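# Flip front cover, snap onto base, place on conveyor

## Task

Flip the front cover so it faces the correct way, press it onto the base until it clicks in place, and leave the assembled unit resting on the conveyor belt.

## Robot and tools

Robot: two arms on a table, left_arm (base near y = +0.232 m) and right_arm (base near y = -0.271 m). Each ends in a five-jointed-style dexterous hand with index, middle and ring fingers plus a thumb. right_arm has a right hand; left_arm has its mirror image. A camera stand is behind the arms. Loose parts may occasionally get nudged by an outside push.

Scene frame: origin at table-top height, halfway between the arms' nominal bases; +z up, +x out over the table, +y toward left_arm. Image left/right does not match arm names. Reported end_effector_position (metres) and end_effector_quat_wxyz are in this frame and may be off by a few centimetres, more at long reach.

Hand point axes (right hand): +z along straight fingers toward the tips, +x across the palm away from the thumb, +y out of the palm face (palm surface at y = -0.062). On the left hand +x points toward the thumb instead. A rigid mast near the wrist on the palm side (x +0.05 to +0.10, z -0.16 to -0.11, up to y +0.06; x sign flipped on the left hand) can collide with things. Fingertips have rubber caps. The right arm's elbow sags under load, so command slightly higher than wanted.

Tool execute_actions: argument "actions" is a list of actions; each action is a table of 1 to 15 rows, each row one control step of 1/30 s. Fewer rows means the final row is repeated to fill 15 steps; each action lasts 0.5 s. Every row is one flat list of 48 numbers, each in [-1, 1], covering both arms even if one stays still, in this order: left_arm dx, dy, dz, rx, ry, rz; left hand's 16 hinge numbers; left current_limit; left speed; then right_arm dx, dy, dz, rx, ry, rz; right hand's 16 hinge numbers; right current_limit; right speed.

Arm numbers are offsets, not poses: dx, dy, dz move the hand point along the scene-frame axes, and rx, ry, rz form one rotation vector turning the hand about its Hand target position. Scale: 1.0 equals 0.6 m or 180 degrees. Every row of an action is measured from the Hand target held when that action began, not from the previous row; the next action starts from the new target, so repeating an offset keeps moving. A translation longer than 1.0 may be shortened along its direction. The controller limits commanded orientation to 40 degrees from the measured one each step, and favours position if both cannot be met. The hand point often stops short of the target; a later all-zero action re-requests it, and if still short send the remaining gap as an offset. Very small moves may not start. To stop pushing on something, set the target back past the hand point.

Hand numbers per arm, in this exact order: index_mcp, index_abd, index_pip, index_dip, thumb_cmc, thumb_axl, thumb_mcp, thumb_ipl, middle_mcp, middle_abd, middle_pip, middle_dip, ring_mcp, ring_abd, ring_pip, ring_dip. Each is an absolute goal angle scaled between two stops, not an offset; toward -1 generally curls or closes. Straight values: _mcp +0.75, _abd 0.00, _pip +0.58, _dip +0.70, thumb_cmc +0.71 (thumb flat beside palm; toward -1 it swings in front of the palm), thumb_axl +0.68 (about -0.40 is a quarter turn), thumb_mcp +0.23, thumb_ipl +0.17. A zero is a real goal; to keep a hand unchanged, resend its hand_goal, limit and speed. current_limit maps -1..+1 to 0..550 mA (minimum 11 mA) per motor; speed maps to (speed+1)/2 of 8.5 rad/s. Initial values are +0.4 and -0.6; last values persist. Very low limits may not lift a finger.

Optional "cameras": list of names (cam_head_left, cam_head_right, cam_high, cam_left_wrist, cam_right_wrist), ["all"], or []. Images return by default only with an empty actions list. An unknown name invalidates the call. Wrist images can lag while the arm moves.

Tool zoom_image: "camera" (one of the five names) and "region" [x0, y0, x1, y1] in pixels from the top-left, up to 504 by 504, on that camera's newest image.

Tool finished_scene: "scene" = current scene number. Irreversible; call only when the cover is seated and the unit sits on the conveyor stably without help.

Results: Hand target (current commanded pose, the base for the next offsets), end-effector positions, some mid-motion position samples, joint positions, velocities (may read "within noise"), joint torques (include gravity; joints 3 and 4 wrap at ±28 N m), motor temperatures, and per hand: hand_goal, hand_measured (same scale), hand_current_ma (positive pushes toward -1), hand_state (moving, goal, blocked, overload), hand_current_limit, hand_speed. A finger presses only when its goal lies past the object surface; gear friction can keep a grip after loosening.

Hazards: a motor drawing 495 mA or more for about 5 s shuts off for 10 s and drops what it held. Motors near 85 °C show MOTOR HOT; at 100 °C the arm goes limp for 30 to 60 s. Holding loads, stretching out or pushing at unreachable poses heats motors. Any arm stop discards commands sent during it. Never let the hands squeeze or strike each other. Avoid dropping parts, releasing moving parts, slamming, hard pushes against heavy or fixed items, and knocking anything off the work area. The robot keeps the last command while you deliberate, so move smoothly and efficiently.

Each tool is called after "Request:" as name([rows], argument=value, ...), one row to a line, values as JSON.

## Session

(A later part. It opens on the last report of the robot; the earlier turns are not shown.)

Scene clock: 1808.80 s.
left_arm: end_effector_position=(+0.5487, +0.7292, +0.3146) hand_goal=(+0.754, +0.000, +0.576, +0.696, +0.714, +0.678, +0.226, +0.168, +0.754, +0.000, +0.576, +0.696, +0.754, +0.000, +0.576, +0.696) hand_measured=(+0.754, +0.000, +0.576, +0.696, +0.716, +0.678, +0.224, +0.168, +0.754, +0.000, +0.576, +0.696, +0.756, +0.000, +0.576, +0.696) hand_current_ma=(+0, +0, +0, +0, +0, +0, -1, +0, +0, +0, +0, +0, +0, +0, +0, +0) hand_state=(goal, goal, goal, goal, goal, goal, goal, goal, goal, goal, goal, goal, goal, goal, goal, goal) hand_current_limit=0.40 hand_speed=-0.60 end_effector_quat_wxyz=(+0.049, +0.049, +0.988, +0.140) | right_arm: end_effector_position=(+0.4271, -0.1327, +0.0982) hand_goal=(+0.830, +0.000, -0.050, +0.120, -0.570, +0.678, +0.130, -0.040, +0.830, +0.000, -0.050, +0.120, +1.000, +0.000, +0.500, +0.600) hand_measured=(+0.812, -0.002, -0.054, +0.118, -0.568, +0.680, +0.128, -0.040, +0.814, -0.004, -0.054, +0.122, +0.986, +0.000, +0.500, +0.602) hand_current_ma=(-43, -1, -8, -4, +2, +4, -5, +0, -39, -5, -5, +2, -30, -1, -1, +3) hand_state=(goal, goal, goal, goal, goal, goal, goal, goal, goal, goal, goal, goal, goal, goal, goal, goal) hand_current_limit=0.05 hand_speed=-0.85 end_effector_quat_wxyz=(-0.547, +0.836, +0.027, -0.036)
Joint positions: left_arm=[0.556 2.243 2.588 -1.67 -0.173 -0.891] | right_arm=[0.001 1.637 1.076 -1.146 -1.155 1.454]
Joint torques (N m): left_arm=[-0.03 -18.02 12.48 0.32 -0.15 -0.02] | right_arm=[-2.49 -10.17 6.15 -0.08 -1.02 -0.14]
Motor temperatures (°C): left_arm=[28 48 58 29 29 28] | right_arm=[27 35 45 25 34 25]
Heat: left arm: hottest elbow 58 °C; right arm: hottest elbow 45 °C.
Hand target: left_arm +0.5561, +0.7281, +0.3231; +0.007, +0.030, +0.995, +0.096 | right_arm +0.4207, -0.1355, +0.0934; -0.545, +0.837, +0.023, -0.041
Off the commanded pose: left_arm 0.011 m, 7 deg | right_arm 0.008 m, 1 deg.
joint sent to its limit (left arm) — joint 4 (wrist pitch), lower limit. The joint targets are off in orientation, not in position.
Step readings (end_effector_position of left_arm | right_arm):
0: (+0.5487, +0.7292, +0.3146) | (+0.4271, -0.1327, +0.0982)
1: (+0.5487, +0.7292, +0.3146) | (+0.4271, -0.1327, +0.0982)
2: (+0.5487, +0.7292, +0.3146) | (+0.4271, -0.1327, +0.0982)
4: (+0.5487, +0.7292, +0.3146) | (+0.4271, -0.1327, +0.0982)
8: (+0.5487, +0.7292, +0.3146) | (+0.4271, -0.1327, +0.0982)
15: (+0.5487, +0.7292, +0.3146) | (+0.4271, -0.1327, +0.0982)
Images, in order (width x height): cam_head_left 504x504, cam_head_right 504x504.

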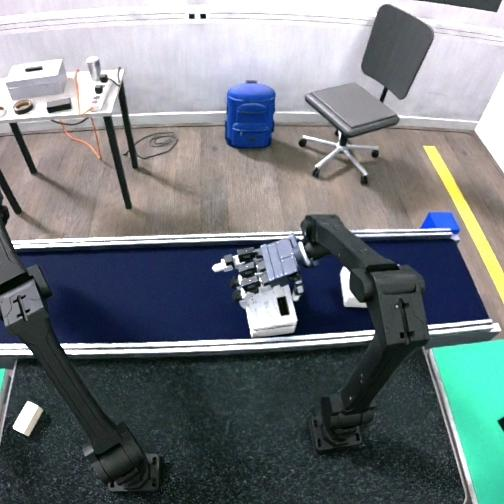

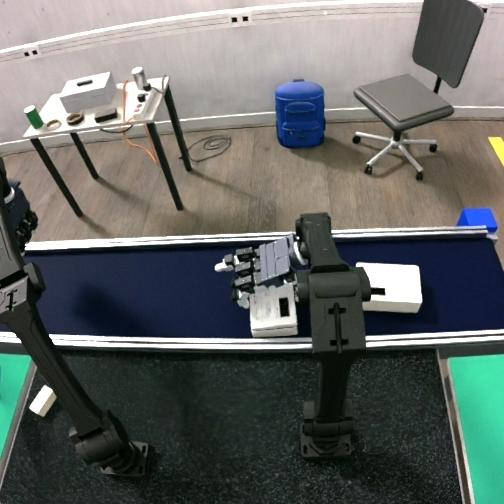

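Request:
execute_actions([
  [[0,0,0,0,0,0,0.754,0,0.576,0.696,0.714,0.678,0.226,0.168,0.754,0,0.576,0.696,0.754,0,0.576,0.696,0.4,-0.6,0,0,0,0,0,0,0.86,0,-0.05,0.12,-0.571,0.678,0.16,-0.06,0.86,0,-0.05,0.12,1.0,0,0.5,0.6,0.05,-0.85]],
], cameras=["cam_right_wrist","cam_high","cam_head_left","cam_head_right"])

Request:
zoom_image(camera="cam_right_wrist", region=[395, 85, 475, 165])

Request:
zoom_image(camera="cam_right_wrist", region=[230, 10, 540, 320])

Request:
zoom_image(camera="cam_high", region=[180, 180, 280, 260])

Scene clock: 1820.73 s.
left_arm: end_effector_position=(+0.5487, +0.7292, +0.3146) hand_goal=(+0.754, +0.000, +0.576, +0.696, +0.714, +0.678, +0.226, +0.168, +0.754, +0.000, +0.576, +0.696, +0.754, +0.000, +0.576, +0.696) hand_measured=(+0.754, +0.000, +0.576, +0.696, +0.716, +0.678, +0.224, +0.168, +0.754, +0.000, +0.576, +0.696, +0.756, +0.000, +0.576, +0.696) hand_current_ma=(+0, +0, +0, +0, +0, +0, -1, +0, +0, +0, +0, +0, +0, +0, +0, +0) hand_state=(goal, goal, goal, goal, goal, goal, goal, goal, goal, goal, goal, goal, goal, goal, goal, goal) hand_current_limit=0.40 hand_speed=-0.60 end_effector_quat_wxyz=(+0.049, +0.049, +0.988, +0.140) | right_arm: end_effector_position=(+0.4271, -0.1327, +0.0982) hand_goal=(+0.860, +0.000, -0.050, +0.120, -0.570, +0.678, +0.160, -0.060, +0.860, +0.000, -0.050, +0.120, +1.000, +0.000, +0.500, +0.600) hand_measured=(+0.840, -0.002, -0.054, +0.118, -0.568, +0.680, +0.156, -0.058, +0.842, -0.004, -0.054, +0.122, +0.986, +0.000, +0.500, +0.602) hand_current_ma=(-54, -1, -8, -4, +2, +4, -8, +5, -47, -5, -5, +2, -30, -1, -1, +3) hand_state=(blocked, goal, goal, goal, goal, goal, goal, goal, goal, goal, goal, goal, goal, goal, goal, goal) hand_current_limit=0.05 hand_speed=-0.85 end_effector_quat_wxyz=(-0.547, +0.836, +0.027, -0.036)
Joint positions: left_arm=[0.556 2.243 2.588 -1.67 -0.173 -0.891] | right_arm=[0.001 1.637 1.076 -1.146 -1.155 1.454]
Joint torques (N m): left_arm=[-0.03 -18.02 12.46 0.31 -0.15 -0.02] | right_arm=[-2.49 -10.17 6.15 -0.08 -1.02 -0.14]
Motor temperatures (°C): left_arm=[28 48 58 29 29 28] | right_arm=[27 35 45 25 34 25]
Heat: left arm: hottest elbow 58 °C; right arm: hottest elbow 45 °C.
Hand target: left_arm +0.5561, +0.7281, +0.3231; +0.007, +0.030, +0.995, +0.096 | right_arm +0.4207, -0.1355, +0.0934; -0.545, +0.837, +0.023, -0.041
Off the commanded pose: left_arm 0.011 m, 7 deg | right_arm 0.008 m, 1 deg.
joint sent to its limit (left arm) — joint 4 (wrist pitch), lower limit. The joint targets are off in orientation, not in position.
Step readings (end_effector_position of left_arm | right_arm):
0: (+0.5487, +0.7292, +0.3146) | (+0.4271, -0.1327, +0.0982)
1: (+0.5487, +0.7292, +0.3146) | (+0.4271, -0.1327, +0.0982)
2: (+0.5487, +0.7292, +0.3146) | (+0.4271, -0.1327, +0.0982)
4: (+0.5487, +0.7292, +0.3146) | (+0.4271, -0.1327, +0.0982)
8: (+0.5487, +0.7292, +0.3146) | (+0.4271, -0.1327, +0.0982)
15: (+0.5487, +0.7292, +0.3146) | (+0.4271, -0.1327, +0.0982)
camera_calibration:
cam_right_wrist: T_world_to_cam=[[-0.773954, -0.322227, -0.545128, 0.372967], [-0.365808, -0.47518, 0.800243, -0.0308237], [-0.516893, 0.818764, 0.249894, 0.4344], [0, 0, 0, 1]] pos_world=[0.501923, -0.250138, 0.119427]
Images, in order (width x height): cam_head_left 504x504, cam_head_right 504x504, cam_high 504x504, cam_right_wrist 616x616.

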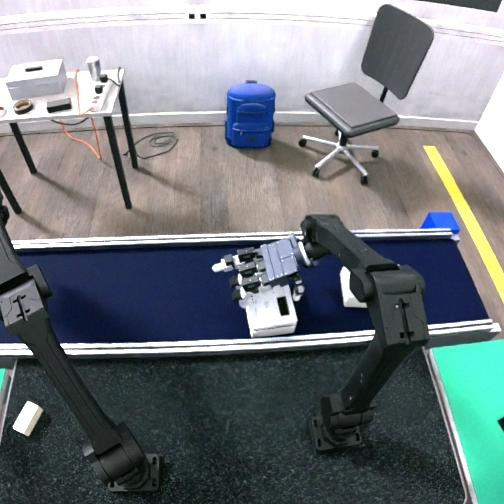

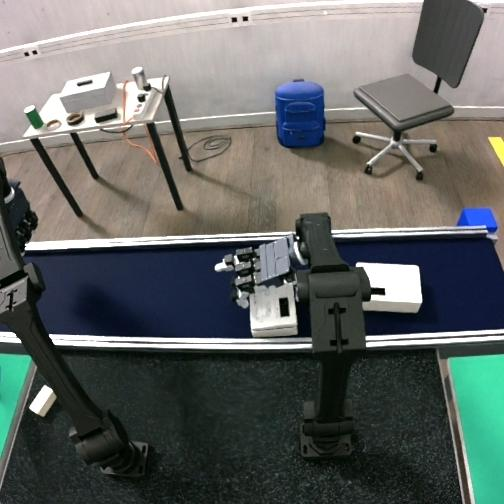

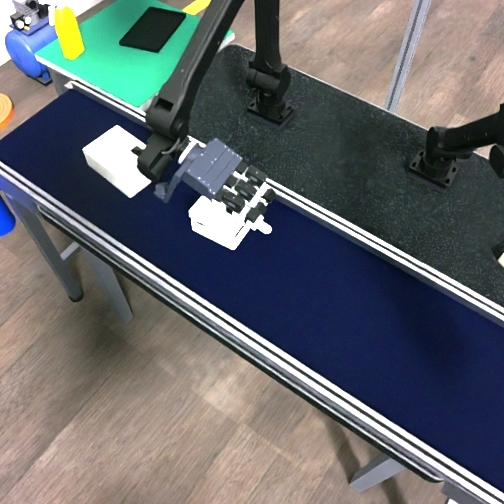

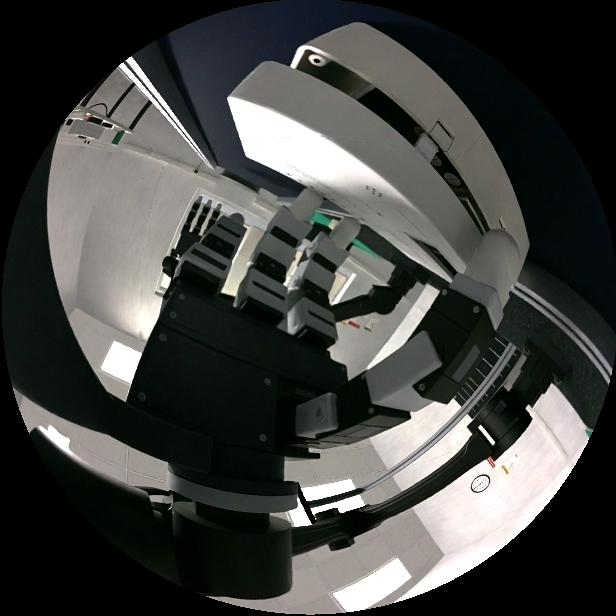

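Scaled by 6.300 from the camera's 616x616 image, which has a finer 880x880 frame.

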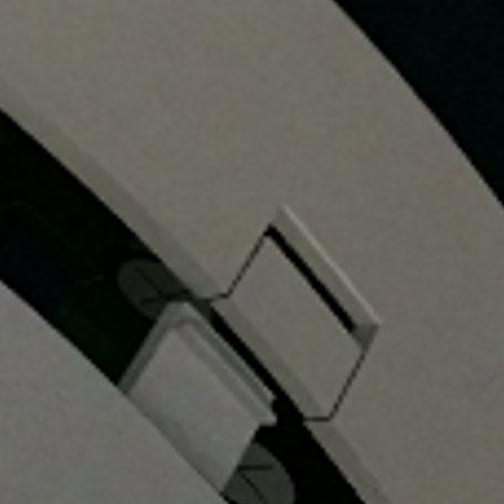

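Scaled by 1.626 from the camera's 616x616 image, which has a finer 880x880 frame.

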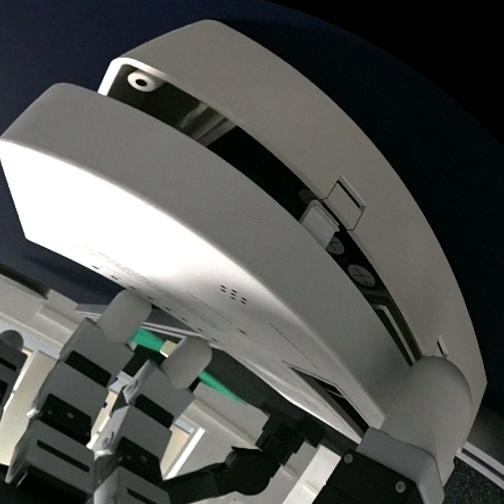

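Scaled by 5.040.

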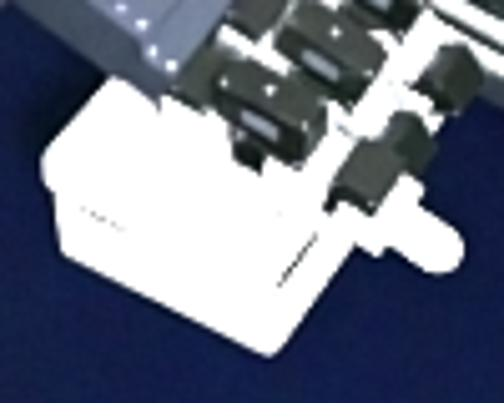

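Request:
zoom_image(camera="cam_head_right", region=[245, 310, 305, 350])

Request:
zoom_image(camera="cam_head_left", region=[240, 310, 300, 350])

Scaled by 8.400.

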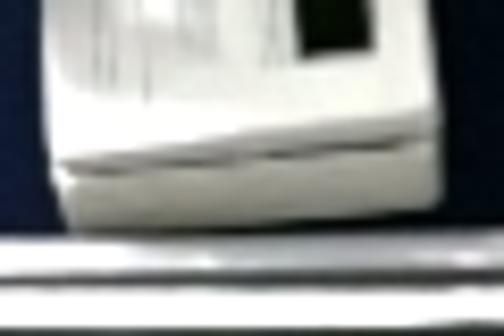

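Scaled by 8.400.

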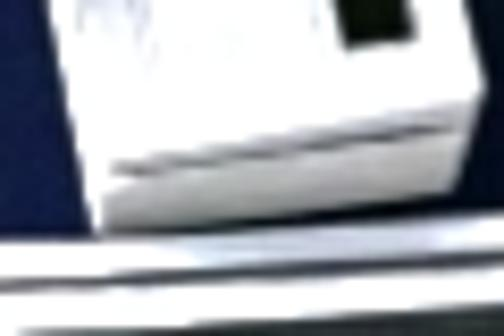

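Request:
zoom_image(camera="cam_right_wrist", region=[270, 20, 400, 150])

Request:
zoom_image(camera="cam_right_wrist", region=[410, 110, 540, 240])

Scaled by 3.877 from the camera's 616x616 image, which has a finer 880x880 frame.

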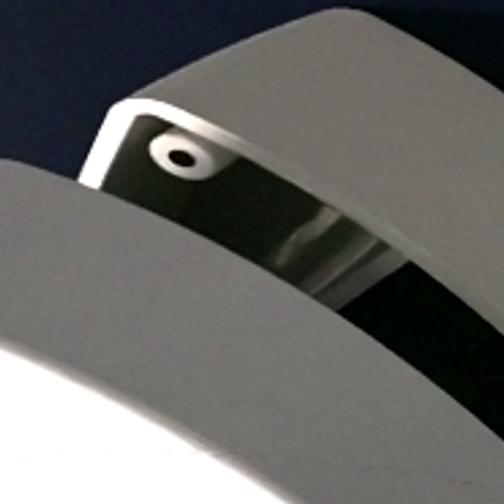

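Scaled by 3.877 from the camera's 616x616 image, which has a finer 880x880 frame.

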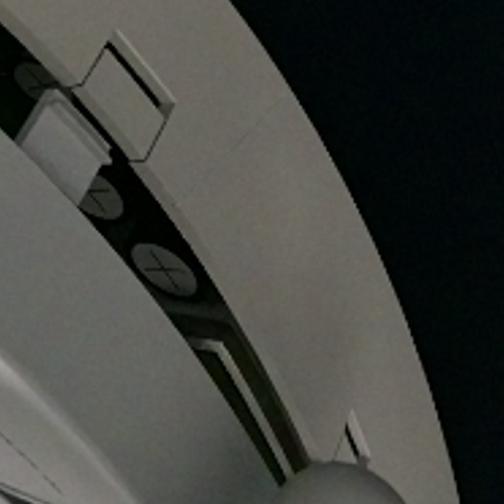

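Request:
execute_actions([
  [[0,0,0,0,0,0,0.754,0,0.576,0.696,0.714,0.678,0.226,0.168,0.754,0,0.576,0.696,0.754,0,0.576,0.696,0.4,-0.6,0,0,0,0,0,0,0.81,0,-0.07,0.11,-0.571,0.678,0.11,-0.05,0.81,0,-0.07,0.11,1.0,0,0.5,0.6,0.1,-0.85]],
  [[0,0,0,0,0,0,0.754,0,0.576,0.696,0.714,0.678,0.226,0.168,0.754,0,0.576,0.696,0.754,0,0.576,0.696,0.4,-0.6,0,0,0,0,0,0,0.79,0,-0.09,0.1,-0.571,0.678,0.09,-0.06,0.79,0,-0.09,0.1,1.0,0,0.5,0.6,0.1,-0.85]],
], cameras=["cam_right_wrist","cam_high"])

Request:
zoom_image(camera="cam_right_wrist", region=[395, 85, 475, 165])

Request:
zoom_image(camera="cam_high", region=[180, 180, 280, 260])

Scene clock: 1884.17 s.
left_arm: end_effector_position=(+0.5487, +0.7292, +0.3146) hand_goal=(+0.754, +0.000, +0.576, +0.696, +0.714, +0.678, +0.226, +0.168, +0.754, +0.000, +0.576, +0.696, +0.754, +0.000, +0.576, +0.696) hand_measured=(+0.754, +0.000, +0.576, +0.696, +0.716, +0.678, +0.224, +0.168, +0.754, +0.000, +0.576, +0.696, +0.756, +0.000, +0.576, +0.696) hand_current_ma=(+0, +0, +0, +0, +0, +0, -1, +0, +0, +0, +0, +0, +0, +0, +0, +0) hand_state=(goal, goal, goal, goal, goal, goal, goal, goal, goal, goal, goal, goal, goal, goal, goal, goal) hand_current_limit=0.40 hand_speed=-0.60 end_effector_quat_wxyz=(+0.049, +0.049, +0.988, +0.140) | right_arm: end_effector_position=(+0.4271, -0.1327, +0.0982) hand_goal=(+0.790, +0.000, -0.090, +0.100, -0.570, +0.678, +0.090, -0.060, +0.790, +0.000, -0.090, +0.100, +1.000, +0.000, +0.500, +0.600) hand_measured=(+0.802, -0.002, -0.070, +0.112, -0.568, +0.680, +0.122, -0.048, +0.814, -0.004, -0.068, +0.112, +0.986, +0.000, +0.500, +0.602) hand_current_ma=(+28, -1, +47, +25, +3, +4, +123, +35, +63, -5, +54, +24, -30, -1, -1, +3) hand_state=(goal, goal, goal, goal, goal, goal, blocked, goal, blocked, goal, blocked, goal, goal, goal, goal, goal) hand_current_limit=0.10 hand_speed=-0.85 end_effector_quat_wxyz=(-0.547, +0.836, +0.027, -0.036)
Joint positions: left_arm=[0.556 2.243 2.588 -1.67 -0.173 -0.891] | right_arm=[0.001 1.637 1.076 -1.146 -1.156 1.454]
Joint torques (N m): left_arm=[-0.03 -18.02 12.48 0.31 -0.15 -0.02] | right_arm=[-2.49 -10.11 6.15 -0.08 -1.01 -0.14]
Motor temperatures (°C): left_arm=[28 48 58 29 29 28] | right_arm=[27 35 45 25 34 25]
Heat: left arm: hottest elbow 58 °C; right arm: hottest elbow 45 °C.
Hand target: left_arm +0.5561, +0.7281, +0.3231; +0.007, +0.030, +0.995, +0.096 | right_arm +0.4207, -0.1355, +0.0935; -0.545, +0.837, +0.023, -0.041
Off the commanded pose: left_arm 0.011 m, 7 deg | right_arm 0.008 m, 1 deg.
joint sent to its limit (left arm) — joint 4 (wrist pitch), lower limit. The joint targets are off in orientation, not in position.
Step readings (end_effector_position of left_arm | right_arm):
0: (+0.5487, +0.7292, +0.3146) | (+0.4271, -0.1327, +0.0982)
1: (+0.5487, +0.7292, +0.3146) | (+0.4271, -0.1327, +0.0982)
2: (+0.5487, +0.7292, +0.3146) | (+0.4271, -0.1327, +0.0982)
4: (+0.5487, +0.7292, +0.3146) | (+0.4271, -0.1327, +0.0982)
8: (+0.5487, +0.7292, +0.3146) | (+0.4271, -0.1327, +0.0982)
15: (+0.5487, +0.7292, +0.3146) | (+0.4271, -0.1327, +0.0982)
16: (+0.5487, +0.7292, +0.3146) | (+0.4271, -0.1327, +0.0982)
17: (+0.5487, +0.7292, +0.3146) | (+0.4271, -0.1327, +0.0982)
19: (+0.5487, +0.7292, +0.3146) | (+0.4271, -0.1327, +0.0982)
23: (+0.5487, +0.7292, +0.3146) | (+0.4271, -0.1327, +0.0982)
30: (+0.5487, +0.7292, +0.3146) | (+0.4271, -0.1327, +0.0982)
camera_calibration:
cam_right_wrist: T_world_to_cam=[[-0.773962, -0.321996, -0.545253, 0.373076], [-0.365844, -0.475443, 0.80007, -0.0308019], [-0.516856, 0.818702, 0.250174, 0.43425], [0, 0, 0, 1]] pos_world=[0.501923, -0.250037, 0.119426]
Images, in order (width x height): cam_high 504x504, cam_right_wrist 616x616.

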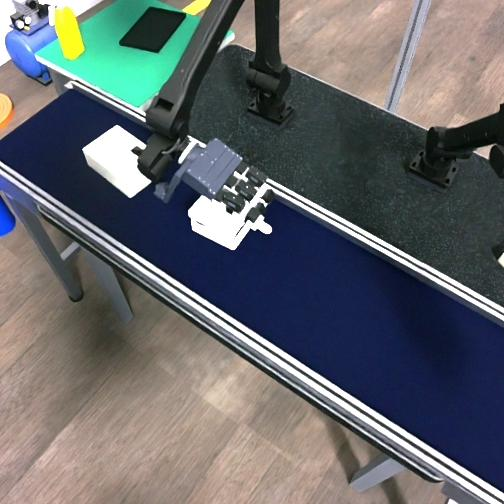

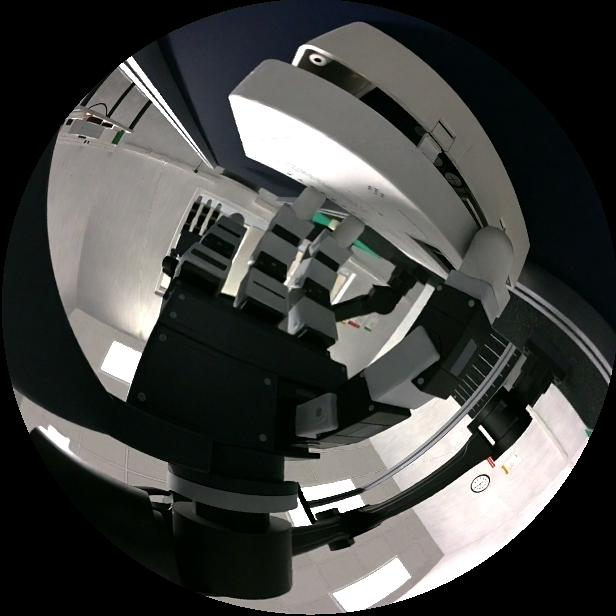

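Scaled by 6.300 from the camera's 616x616 image, which has a finer 880x880 frame.

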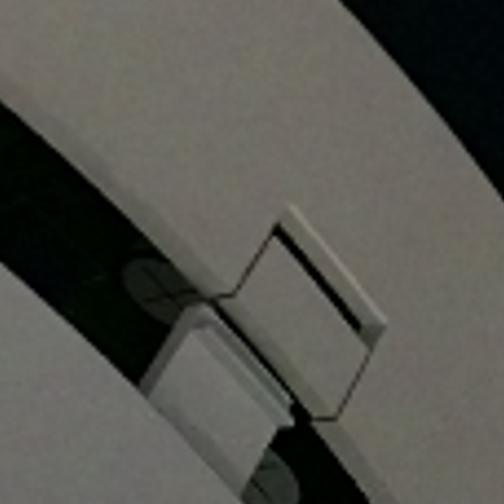

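Scaled by 5.040.

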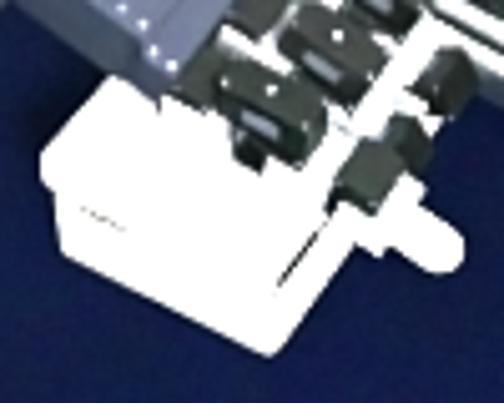

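Request:
execute_actions([
  [[0,0,0,0,0,0,0.754,0,0.576,0.696,0.714,0.678,0.226,0.168,0.754,0,0.576,0.696,0.754,0,0.576,0.696,0.4,-0.6,0,0,0,0,0,0,0.76,0,-0.12,0.08,-0.571,0.678,0.04,-0.09,0.76,0,-0.12,0.08,1.0,0,0.5,0.6,0.15,-0.85]],
  [[0,0,0,0,0,0,0.754,0,0.576,0.696,0.714,0.678,0.226,0.168,0.754,0,0.576,0.696,0.754,0,0.576,0.696,0.4,-0.6,0.012,0,0.02,0,0,0,0.76,0,-0.12,0.08,-0.571,0.678,0.04,-0.09,0.76,0,-0.12,0.08,1.0,0,0.5,0.6,0.15,-0.75]],
], cameras=["cam_right_wrist"])

Request:
zoom_image(camera="cam_right_wrist", region=[395, 85, 475, 165])

Scene clock: 1894.13 s.
left_arm: end_effector_position=(+0.5487, +0.7292, +0.3146) hand_goal=(+0.754, +0.000, +0.576, +0.696, +0.714, +0.678, +0.226, +0.168, +0.754, +0.000, +0.576, +0.696, +0.754, +0.000, +0.576, +0.696) hand_measured=(+0.754, +0.000, +0.576, +0.696, +0.716, +0.678, +0.224, +0.168, +0.754, +0.000, +0.576, +0.696, +0.756, +0.000, +0.576, +0.696) hand_current_ma=(+0, +0, +0, +0, +0, +0, -1, +0, +0, +0, +0, +0, +0, +0, +0, +0) hand_state=(goal, goal, goal, goal, goal, goal, goal, goal, goal, goal, goal, goal, goal, goal, goal, goal) hand_current_limit=0.40 hand_speed=-0.60 end_effector_quat_wxyz=(+0.049, +0.049, +0.988, +0.140) | right_arm: end_effector_position=(+0.4228, -0.1329, +0.0991) hand_goal=(+0.760, +0.000, -0.120, +0.080, -0.570, +0.678, +0.040, -0.090, +0.760, +0.000, -0.120, +0.080, +1.000, +0.000, +0.500, +0.600) hand_measured=(+0.792, -0.002, -0.086, +0.096, -0.570, +0.680, +0.122, -0.048, +0.804, -0.004, -0.074, +0.104, +0.986, +0.000, +0.500, +0.602) hand_current_ma=(+97, -1, +93, +39, +1, +3, +316, +175, +142, -5, +134, +64, -30, -1, -1, +3) hand_state=(blocked, goal, blocked, goal, goal, goal, blocked, blocked, blocked, goal, blocked, blocked, goal, goal, goal, goal) hand_current_limit=0.15 hand_speed=-0.75 end_effector_quat_wxyz=(-0.547, +0.836, +0.024, -0.043)
Joint positions: left_arm=[0.556 2.243 2.588 -1.67 -0.173 -0.891] | right_arm=[0.001 1.637 1.076 -1.168 -1.156 1.448]
Joint torques (N m): left_arm=[0.03 -18.02 12.46 0.31 -0.15 -0.02] | right_arm=[-2.55 -10.23 9.26 -0.69 -0.99 -0.08]
Motor temperatures (°C): left_arm=[28 48 58 29 29 28] | right_arm=[27 35 45 25 34 25]
Heat: left arm: hottest elbow 58 °C; right arm: hottest elbow 45 °C.
Hand target: left_arm +0.5561, +0.7281, +0.3231; +0.007, +0.030, +0.995, +0.096 | right_arm +0.4280, -0.1355, +0.1054; -0.545, +0.837, +0.023, -0.041
Off the commanded pose: left_arm 0.011 m, 7 deg | right_arm 0.009 m, 0 deg.
joint sent to its limit (left arm) — joint 4 (wrist pitch), lower limit. The joint targets are off in orientation, not in position.
Step readings (end_effector_position of left_arm | right_arm):
0: (+0.5487, +0.7292, +0.3146) | (+0.4271, -0.1327, +0.0982)
1: (+0.5487, +0.7292, +0.3146) | (+0.4271, -0.1327, +0.0982)
2: (+0.5487, +0.7292, +0.3146) | (+0.4271, -0.1327, +0.0982)
4: (+0.5487, +0.7292, +0.3146) | (+0.4271, -0.1327, +0.0982)
8: (+0.5487, +0.7292, +0.3146) | (+0.4271, -0.1327, +0.0982)
15: (+0.5487, +0.7292, +0.3146) | (+0.4271, -0.1327, +0.0982)
16: (+0.5487, +0.7292, +0.3146) | (+0.4271, -0.1327, +0.0982)
17: (+0.5487, +0.7292, +0.3146) | (+0.4268, -0.1327, +0.0983)
19: (+0.5487, +0.7292, +0.3146) | (+0.4252, -0.1327, +0.0986)
23: (+0.5487, +0.7292, +0.3146) | (+0.4232, -0.1328, +0.0990)
30: (+0.5487, +0.7292, +0.3146) | (+0.4228, -0.1329, +0.0991)
camera_calibration:
cam_right_wrist: T_world_to_cam=[[-0.782117, -0.323873, -0.532353, 0.37201], [-0.351538, -0.47606, 0.806095, -0.0398148], [-0.514504, 0.817602, 0.258481, 0.429992], [0, 0, 0, 1]] pos_world=[0.498192, -0.250033, 0.118991]
Images, in order (width x height): cam_right_wrist 616x616.

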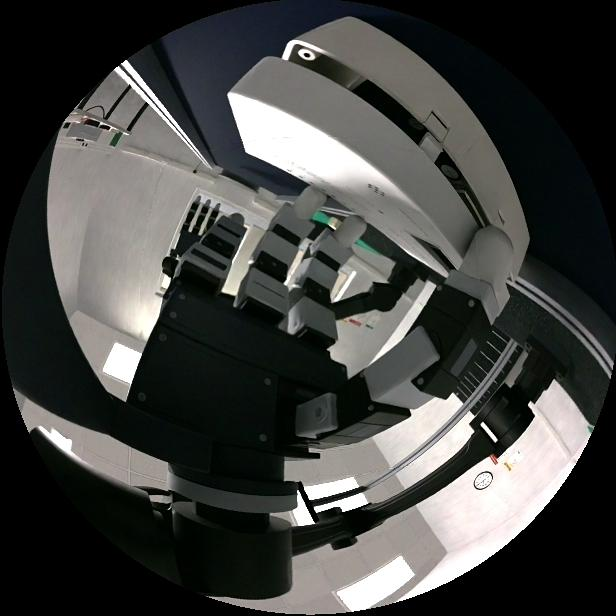

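Scaled by 6.300 from the camera's 616x616 image, which has a finer 880x880 frame.

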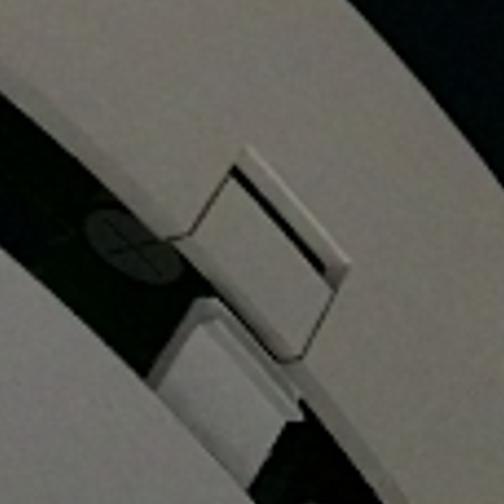

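Request:
execute_actions([
  [[0,0,0,0,0,0,0.754,0,0.576,0.696,0.714,0.678,0.226,0.168,0.754,0,0.576,0.696,0.754,0,0.576,0.696,0.4,-0.6,0.025,0,0.025,0,0,-0.0055,0.76,0,-0.12,0.08,-0.571,0.678,0.04,-0.09,0.76,0,-0.12,0.08,1.0,0,0.5,0.6,0.15,-0.75]],
], cameras=["cam_right_wrist","cam_head_left","cam_head_right"])

Request:
zoom_image(camera="cam_right_wrist", region=[230, 10, 540, 320])

Request:
zoom_image(camera="cam_head_right", region=[245, 310, 305, 350])

Scene clock: 1897.83 s.
left_arm: end_effector_position=(+0.5487, +0.7292, +0.3146) hand_goal=(+0.754, +0.000, +0.576, +0.696, +0.714, +0.678, +0.226, +0.168, +0.754, +0.000, +0.576, +0.696, +0.754, +0.000, +0.576, +0.696) hand_measured=(+0.754, +0.000, +0.576, +0.696, +0.716, +0.678, +0.224, +0.168, +0.754, +0.000, +0.576, +0.696, +0.756, +0.000, +0.576, +0.696) hand_current_ma=(+0, +0, +0, +0, +0, +0, -1, +0, +0, +0, +0, +0, +0, +0, +0, +0) hand_state=(goal, goal, goal, goal, goal, goal, goal, goal, goal, goal, goal, goal, goal, goal, goal, goal) hand_current_limit=0.40 hand_speed=-0.60 end_effector_quat_wxyz=(+0.049, +0.049, +0.988, +0.140) | right_arm: end_effector_position=(+0.4249, -0.1351, +0.1059) hand_goal=(+0.760, +0.000, -0.120, +0.080, -0.570, +0.678, +0.040, -0.090, +0.760, +0.000, -0.120, +0.080, +1.000, +0.000, +0.500, +0.600) hand_measured=(+0.754, -0.002, -0.118, +0.084, -0.568, +0.680, +0.066, -0.070, +0.762, -0.002, -0.114, +0.086, +0.986, +0.000, +0.500, +0.602) hand_current_ma=(-11, -1, +3, +5, +4, +2, +94, +67, +2, -2, +12, +9, -30, -1, -1, +3) hand_state=(goal, goal, goal, goal, goal, goal, blocked, goal, goal, goal, goal, goal, goal, goal, goal, goal) hand_current_limit=0.15 hand_speed=-0.75 end_effector_quat_wxyz=(-0.546, +0.836, +0.011, -0.049)
Joint positions: left_arm=[0.556 2.243 2.588 -1.67 -0.173 -0.891] | right_arm=[-0.005 1.637 1.095 -1.191 -1.154 1.47]
Joint torques (N m): left_arm=[-0.03 -18.02 12.48 0.32 -0.15 -0.02] | right_arm=[-2.32 -10.11 12 -0.38 -1.14 0.07]
Motor temperatures (°C): left_arm=[28 48 58 29 29 28] | right_arm=[27 35 45 25 34 25]
Heat: left arm: hottest elbow 58 °C; right arm: hottest elbow 45 °C.
Hand target: left_arm +0.5561, +0.7281, +0.3231; +0.007, +0.030, +0.995, +0.096 | right_arm +0.4429, -0.1356, +0.1204; -0.546, +0.837, +0.015, -0.036
Off the commanded pose: left_arm 0.011 m, 7 deg | right_arm 0.023 m, 2 deg.
joint sent to its limit (left arm) — joint 4 (wrist pitch), lower limit. The joint targets are off in orientation, not in position.
Step readings (end_effector_position of left_arm | right_arm):
0: (+0.5487, +0.7292, +0.3146) | (+0.4228, -0.1329, +0.0991)
1: (+0.5487, +0.7292, +0.3146) | (+0.4227, -0.1328, +0.0991)
2: (+0.5487, +0.7292, +0.3146) | (+0.4227, -0.1328, +0.0993)
4: (+0.5487, +0.7292, +0.3146) | (+0.4225, -0.1330, +0.1003)
8: (+0.5487, +0.7292, +0.3146) | (+0.4232, -0.1330, +0.1039)
15: (+0.5487, +0.7292, +0.3146) | (+0.4249, -0.1351, +0.1059)
camera_calibration:
cam_right_wrist: T_world_to_cam=[[-0.798753, -0.314673, -0.51281, 0.382786], [-0.339374, -0.468153, 0.815879, -0.0508636], [-0.496809, 0.82572, 0.267146, 0.423888], [0, 0, 0, 1]] pos_world=[0.499081, -0.253372, 0.124555]
Images, in order (width x height): cam_head_left 504x504, cam_head_right 504x504, cam_right_wrist 616x616.

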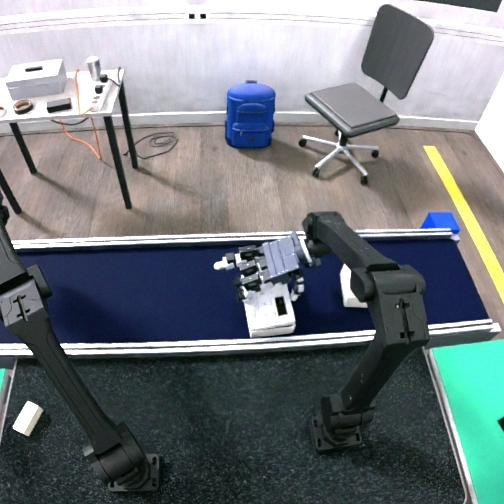

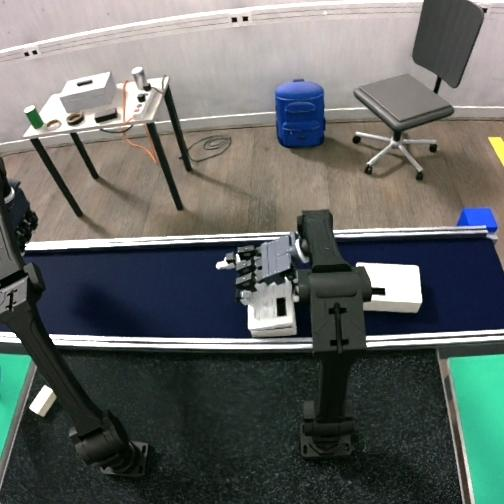

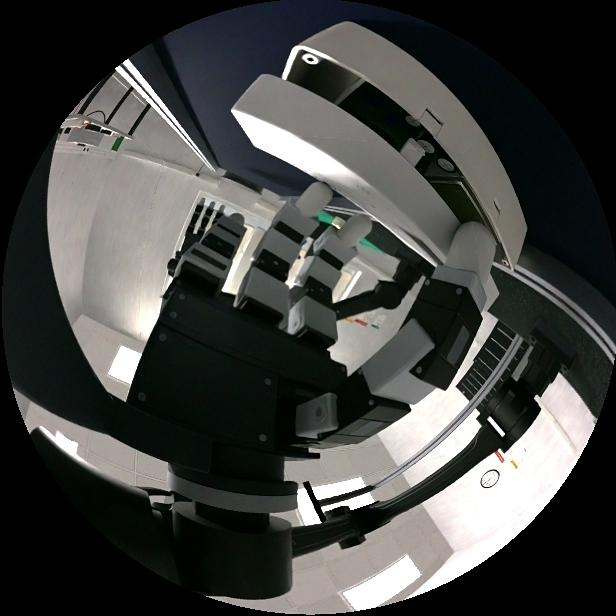

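Scaled by 1.626 from the camera's 616x616 image, which has a finer 880x880 frame.

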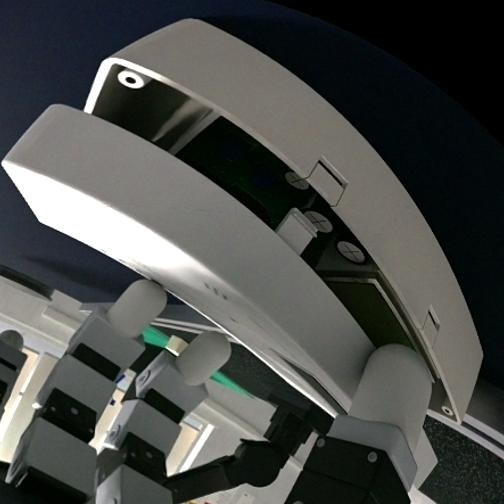

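Scaled by 8.400.

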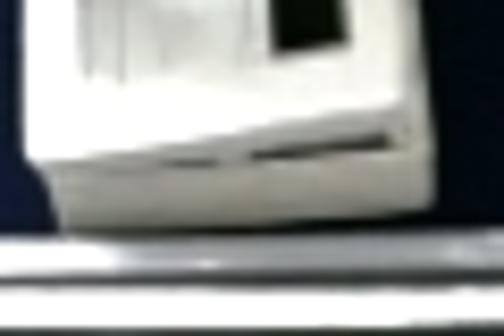

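Request:
execute_actions([
  [[0,0,0,0,0,0,0.754,0,0.576,0.696,0.714,0.678,0.226,0.168,0.754,0,0.576,0.696,0.754,0,0.576,0.696,0.4,-0.6,-0.012,0,-0.01,0,0,0.0055,0.83,0,-0.04,0.12,-0.571,0.678,0.12,-0.04,0.83,0,-0.04,0.12,1.0,0,0.5,0.6,0.1,-0.85]],
  [[0,0,0,0,0,0,0.754,0,0.576,0.696,0.714,0.678,0.226,0.168,0.754,0,0.576,0.696,0.754,0,0.576,0.696,0.4,-0.6,0,0,0,0,0,0,0.96,0,0.025,0.19,-0.571,0.678,0.2247,-0.1027,0.96,0,0.025,0.19,1.0,0,0.5,0.6,0.2,-0.7]],
], cameras=["cam_right_wrist","cam_head_left","cam_head_right","cam_high"])

Request:
zoom_image(camera="cam_right_wrist", region=[230, 10, 540, 320])

Request:
zoom_image(camera="cam_head_right", region=[245, 310, 305, 350])

Request:
zoom_image(camera="cam_high", region=[180, 180, 280, 260])

Scene clock: 1904.53 s.
left_arm: end_effector_position=(+0.5487, +0.7292, +0.3146) hand_goal=(+0.754, +0.000, +0.576, +0.696, +0.714, +0.678, +0.226, +0.168, +0.754, +0.000, +0.576, +0.696, +0.754, +0.000, +0.576, +0.696) hand_measured=(+0.754, +0.000, +0.576, +0.696, +0.716, +0.678, +0.224, +0.168, +0.754, +0.000, +0.576, +0.696, +0.756, +0.000, +0.576, +0.696) hand_current_ma=(+0, +0, +0, +0, +0, +0, -1, +0, +0, +0, +0, +0, +0, +0, +0, +0) hand_state=(goal, goal, goal, goal, goal, goal, goal, goal, goal, goal, goal, goal, goal, goal, goal, goal) hand_current_limit=0.40 hand_speed=-0.60 end_effector_quat_wxyz=(+0.049, +0.049, +0.988, +0.140) | right_arm: end_effector_position=(+0.4227, -0.1353, +0.1063) hand_goal=(+0.960, +0.000, +0.026, +0.190, -0.570, +0.678, +0.224, -0.102, +0.960, +0.000, +0.026, +0.190, +1.000, +0.000, +0.500, +0.600) hand_measured=(+0.938, -0.002, +0.020, +0.186, -0.568, +0.680, +0.220, -0.100, +0.940, -0.002, +0.020, +0.188, +0.986, +0.000, +0.500, +0.602) hand_current_ma=(-56, -1, -11, -5, +1, +2, -9, +5, -49, -2, -9, -4, -30, -1, -1, +3) hand_state=(blocked, goal, goal, goal, goal, goal, goal, goal, goal, goal, goal, goal, goal, goal, goal, goal) hand_current_limit=0.20 hand_speed=-0.70 end_effector_quat_wxyz=(-0.546, +0.836, +0.012, -0.052)
Joint positions: left_arm=[0.556 2.243 2.588 -1.67 -0.173 -0.891] | right_arm=[-0.005 1.637 1.095 -1.206 -1.154 1.458]
Joint torques (N m): left_arm=[0.03 -18.08 12.46 0.32 -0.15 -0.02] | right_arm=[-2.08 -9.82 10.66 -0.44 -1.06 -0.21]
Motor temperatures (°C): left_arm=[28 48 58 29 29 28] | right_arm=[27 35 47 25 34 25]
Heat: left arm: hottest elbow 58 °C; right arm: hottest elbow 47 °C.
Hand target: left_arm +0.5561, +0.7281, +0.3231; +0.007, +0.030, +0.995, +0.096 | right_arm +0.4357, -0.1355, +0.1144; -0.545, +0.837, +0.023, -0.041
Off the commanded pose: left_arm 0.011 m, 7 deg | right_arm 0.015 m, 2 deg.
joint sent to its limit (left arm) — joint 4 (wrist pitch), lower limit. The joint targets are off in orientation, not in position.
Step readings (end_effector_position of left_arm | right_arm):
0: (+0.5487, +0.7292, +0.3146) | (+0.4249, -0.1351, +0.1059)
1: (+0.5487, +0.7292, +0.3146) | (+0.4249, -0.1351, +0.1059)
2: (+0.5487, +0.7292, +0.3146) | (+0.4246, -0.1351, +0.1060)
4: (+0.5487, +0.7292, +0.3146) | (+0.4237, -0.1352, +0.1062)
8: (+0.5487, +0.7292, +0.3146) | (+0.4226, -0.1352, +0.1064)
15: (+0.5487, +0.7292, +0.3146) | (+0.4225, -0.1353, +0.1064)
16: (+0.5487, +0.7292, +0.3146) | (+0.4225, -0.1353, +0.1064)
17: (+0.5487, +0.7292, +0.3146) | (+0.4226, -0.1353, +0.1064)
19: (+0.5487, +0.7292, +0.3146) | (+0.4226, -0.1353, +0.1063)
23: (+0.5487, +0.7292, +0.3146) | (+0.4226, -0.1353, +0.1063)
30: (+0.5487, +0.7292, +0.3146) | (+0.4227, -0.1353, +0.1063)
camera_calibration:
cam_right_wrist: T_world_to_cam=[[-0.79938, -0.318174, -0.509664, 0.380661], [-0.333945, -0.469891, 0.817119, -0.0546751], [-0.499472, 0.823388, 0.269369, 0.423356], [0, 0, 0, 1]] pos_world=[0.497489, -0.253162, 0.124646]
Images, in order (width x height): cam_head_left 504x504, cam_head_right 504x504, cam_high 504x504, cam_right_wrist 616x616.

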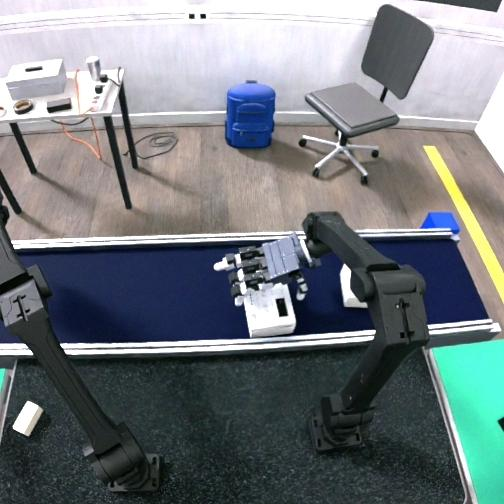

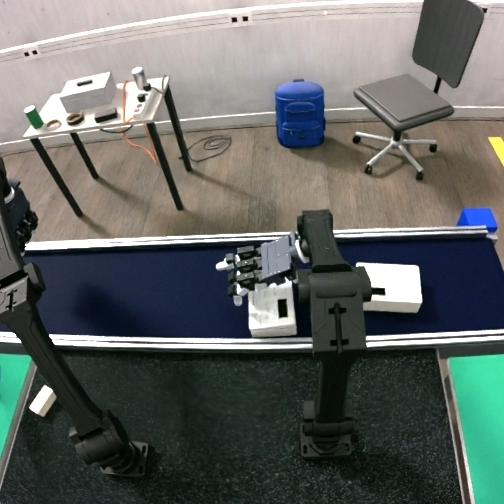

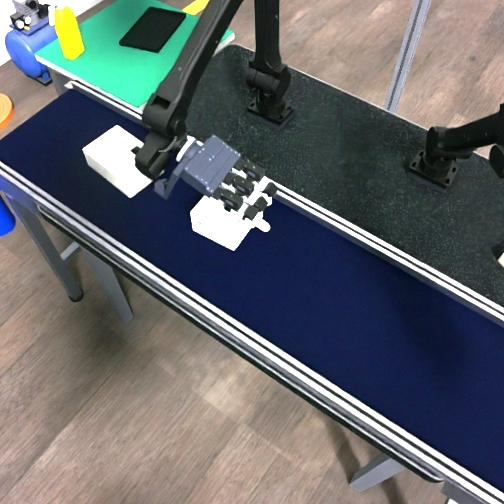

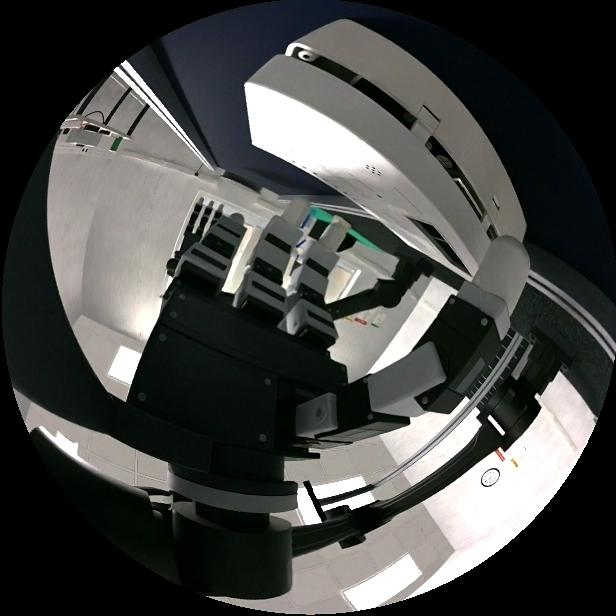

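Scaled by 1.626 from the camera's 616x616 image, which has a finer 880x880 frame.

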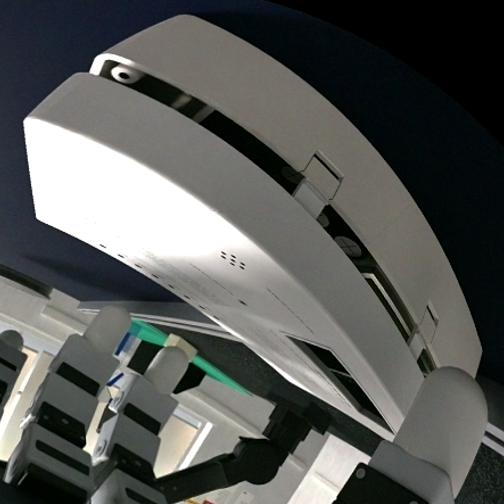

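Scaled by 8.400.

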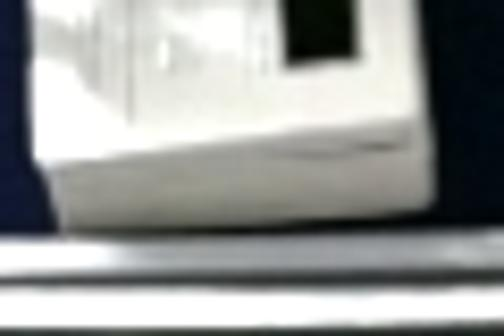

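Scaled by 5.040.

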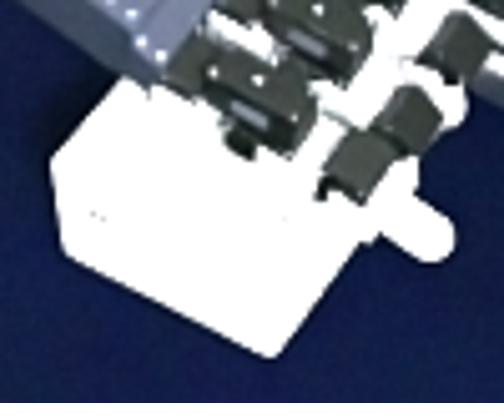

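Request:
zoom_image(camera="cam_right_wrist", region=[395, 85, 525, 245])

Request:
zoom_image(camera="cam_right_wrist", region=[230, 20, 400, 170])

Scaled by 3.150 from the camera's 616x616 image, which has a finer 880x880 frame.

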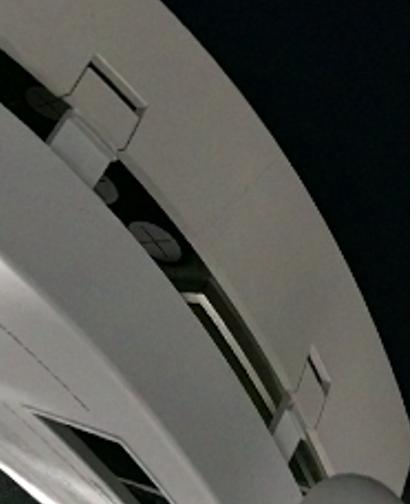

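Scaled by 2.965 from the camera's 616x616 image, which has a finer 880x880 frame.

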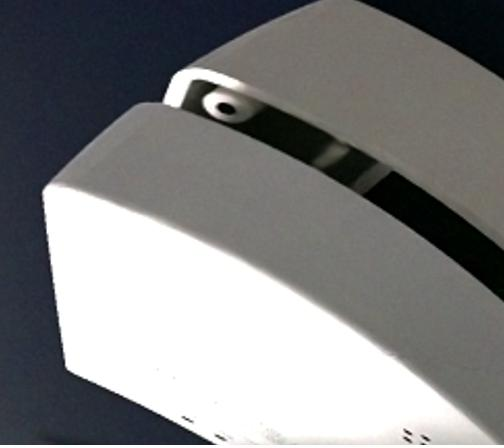

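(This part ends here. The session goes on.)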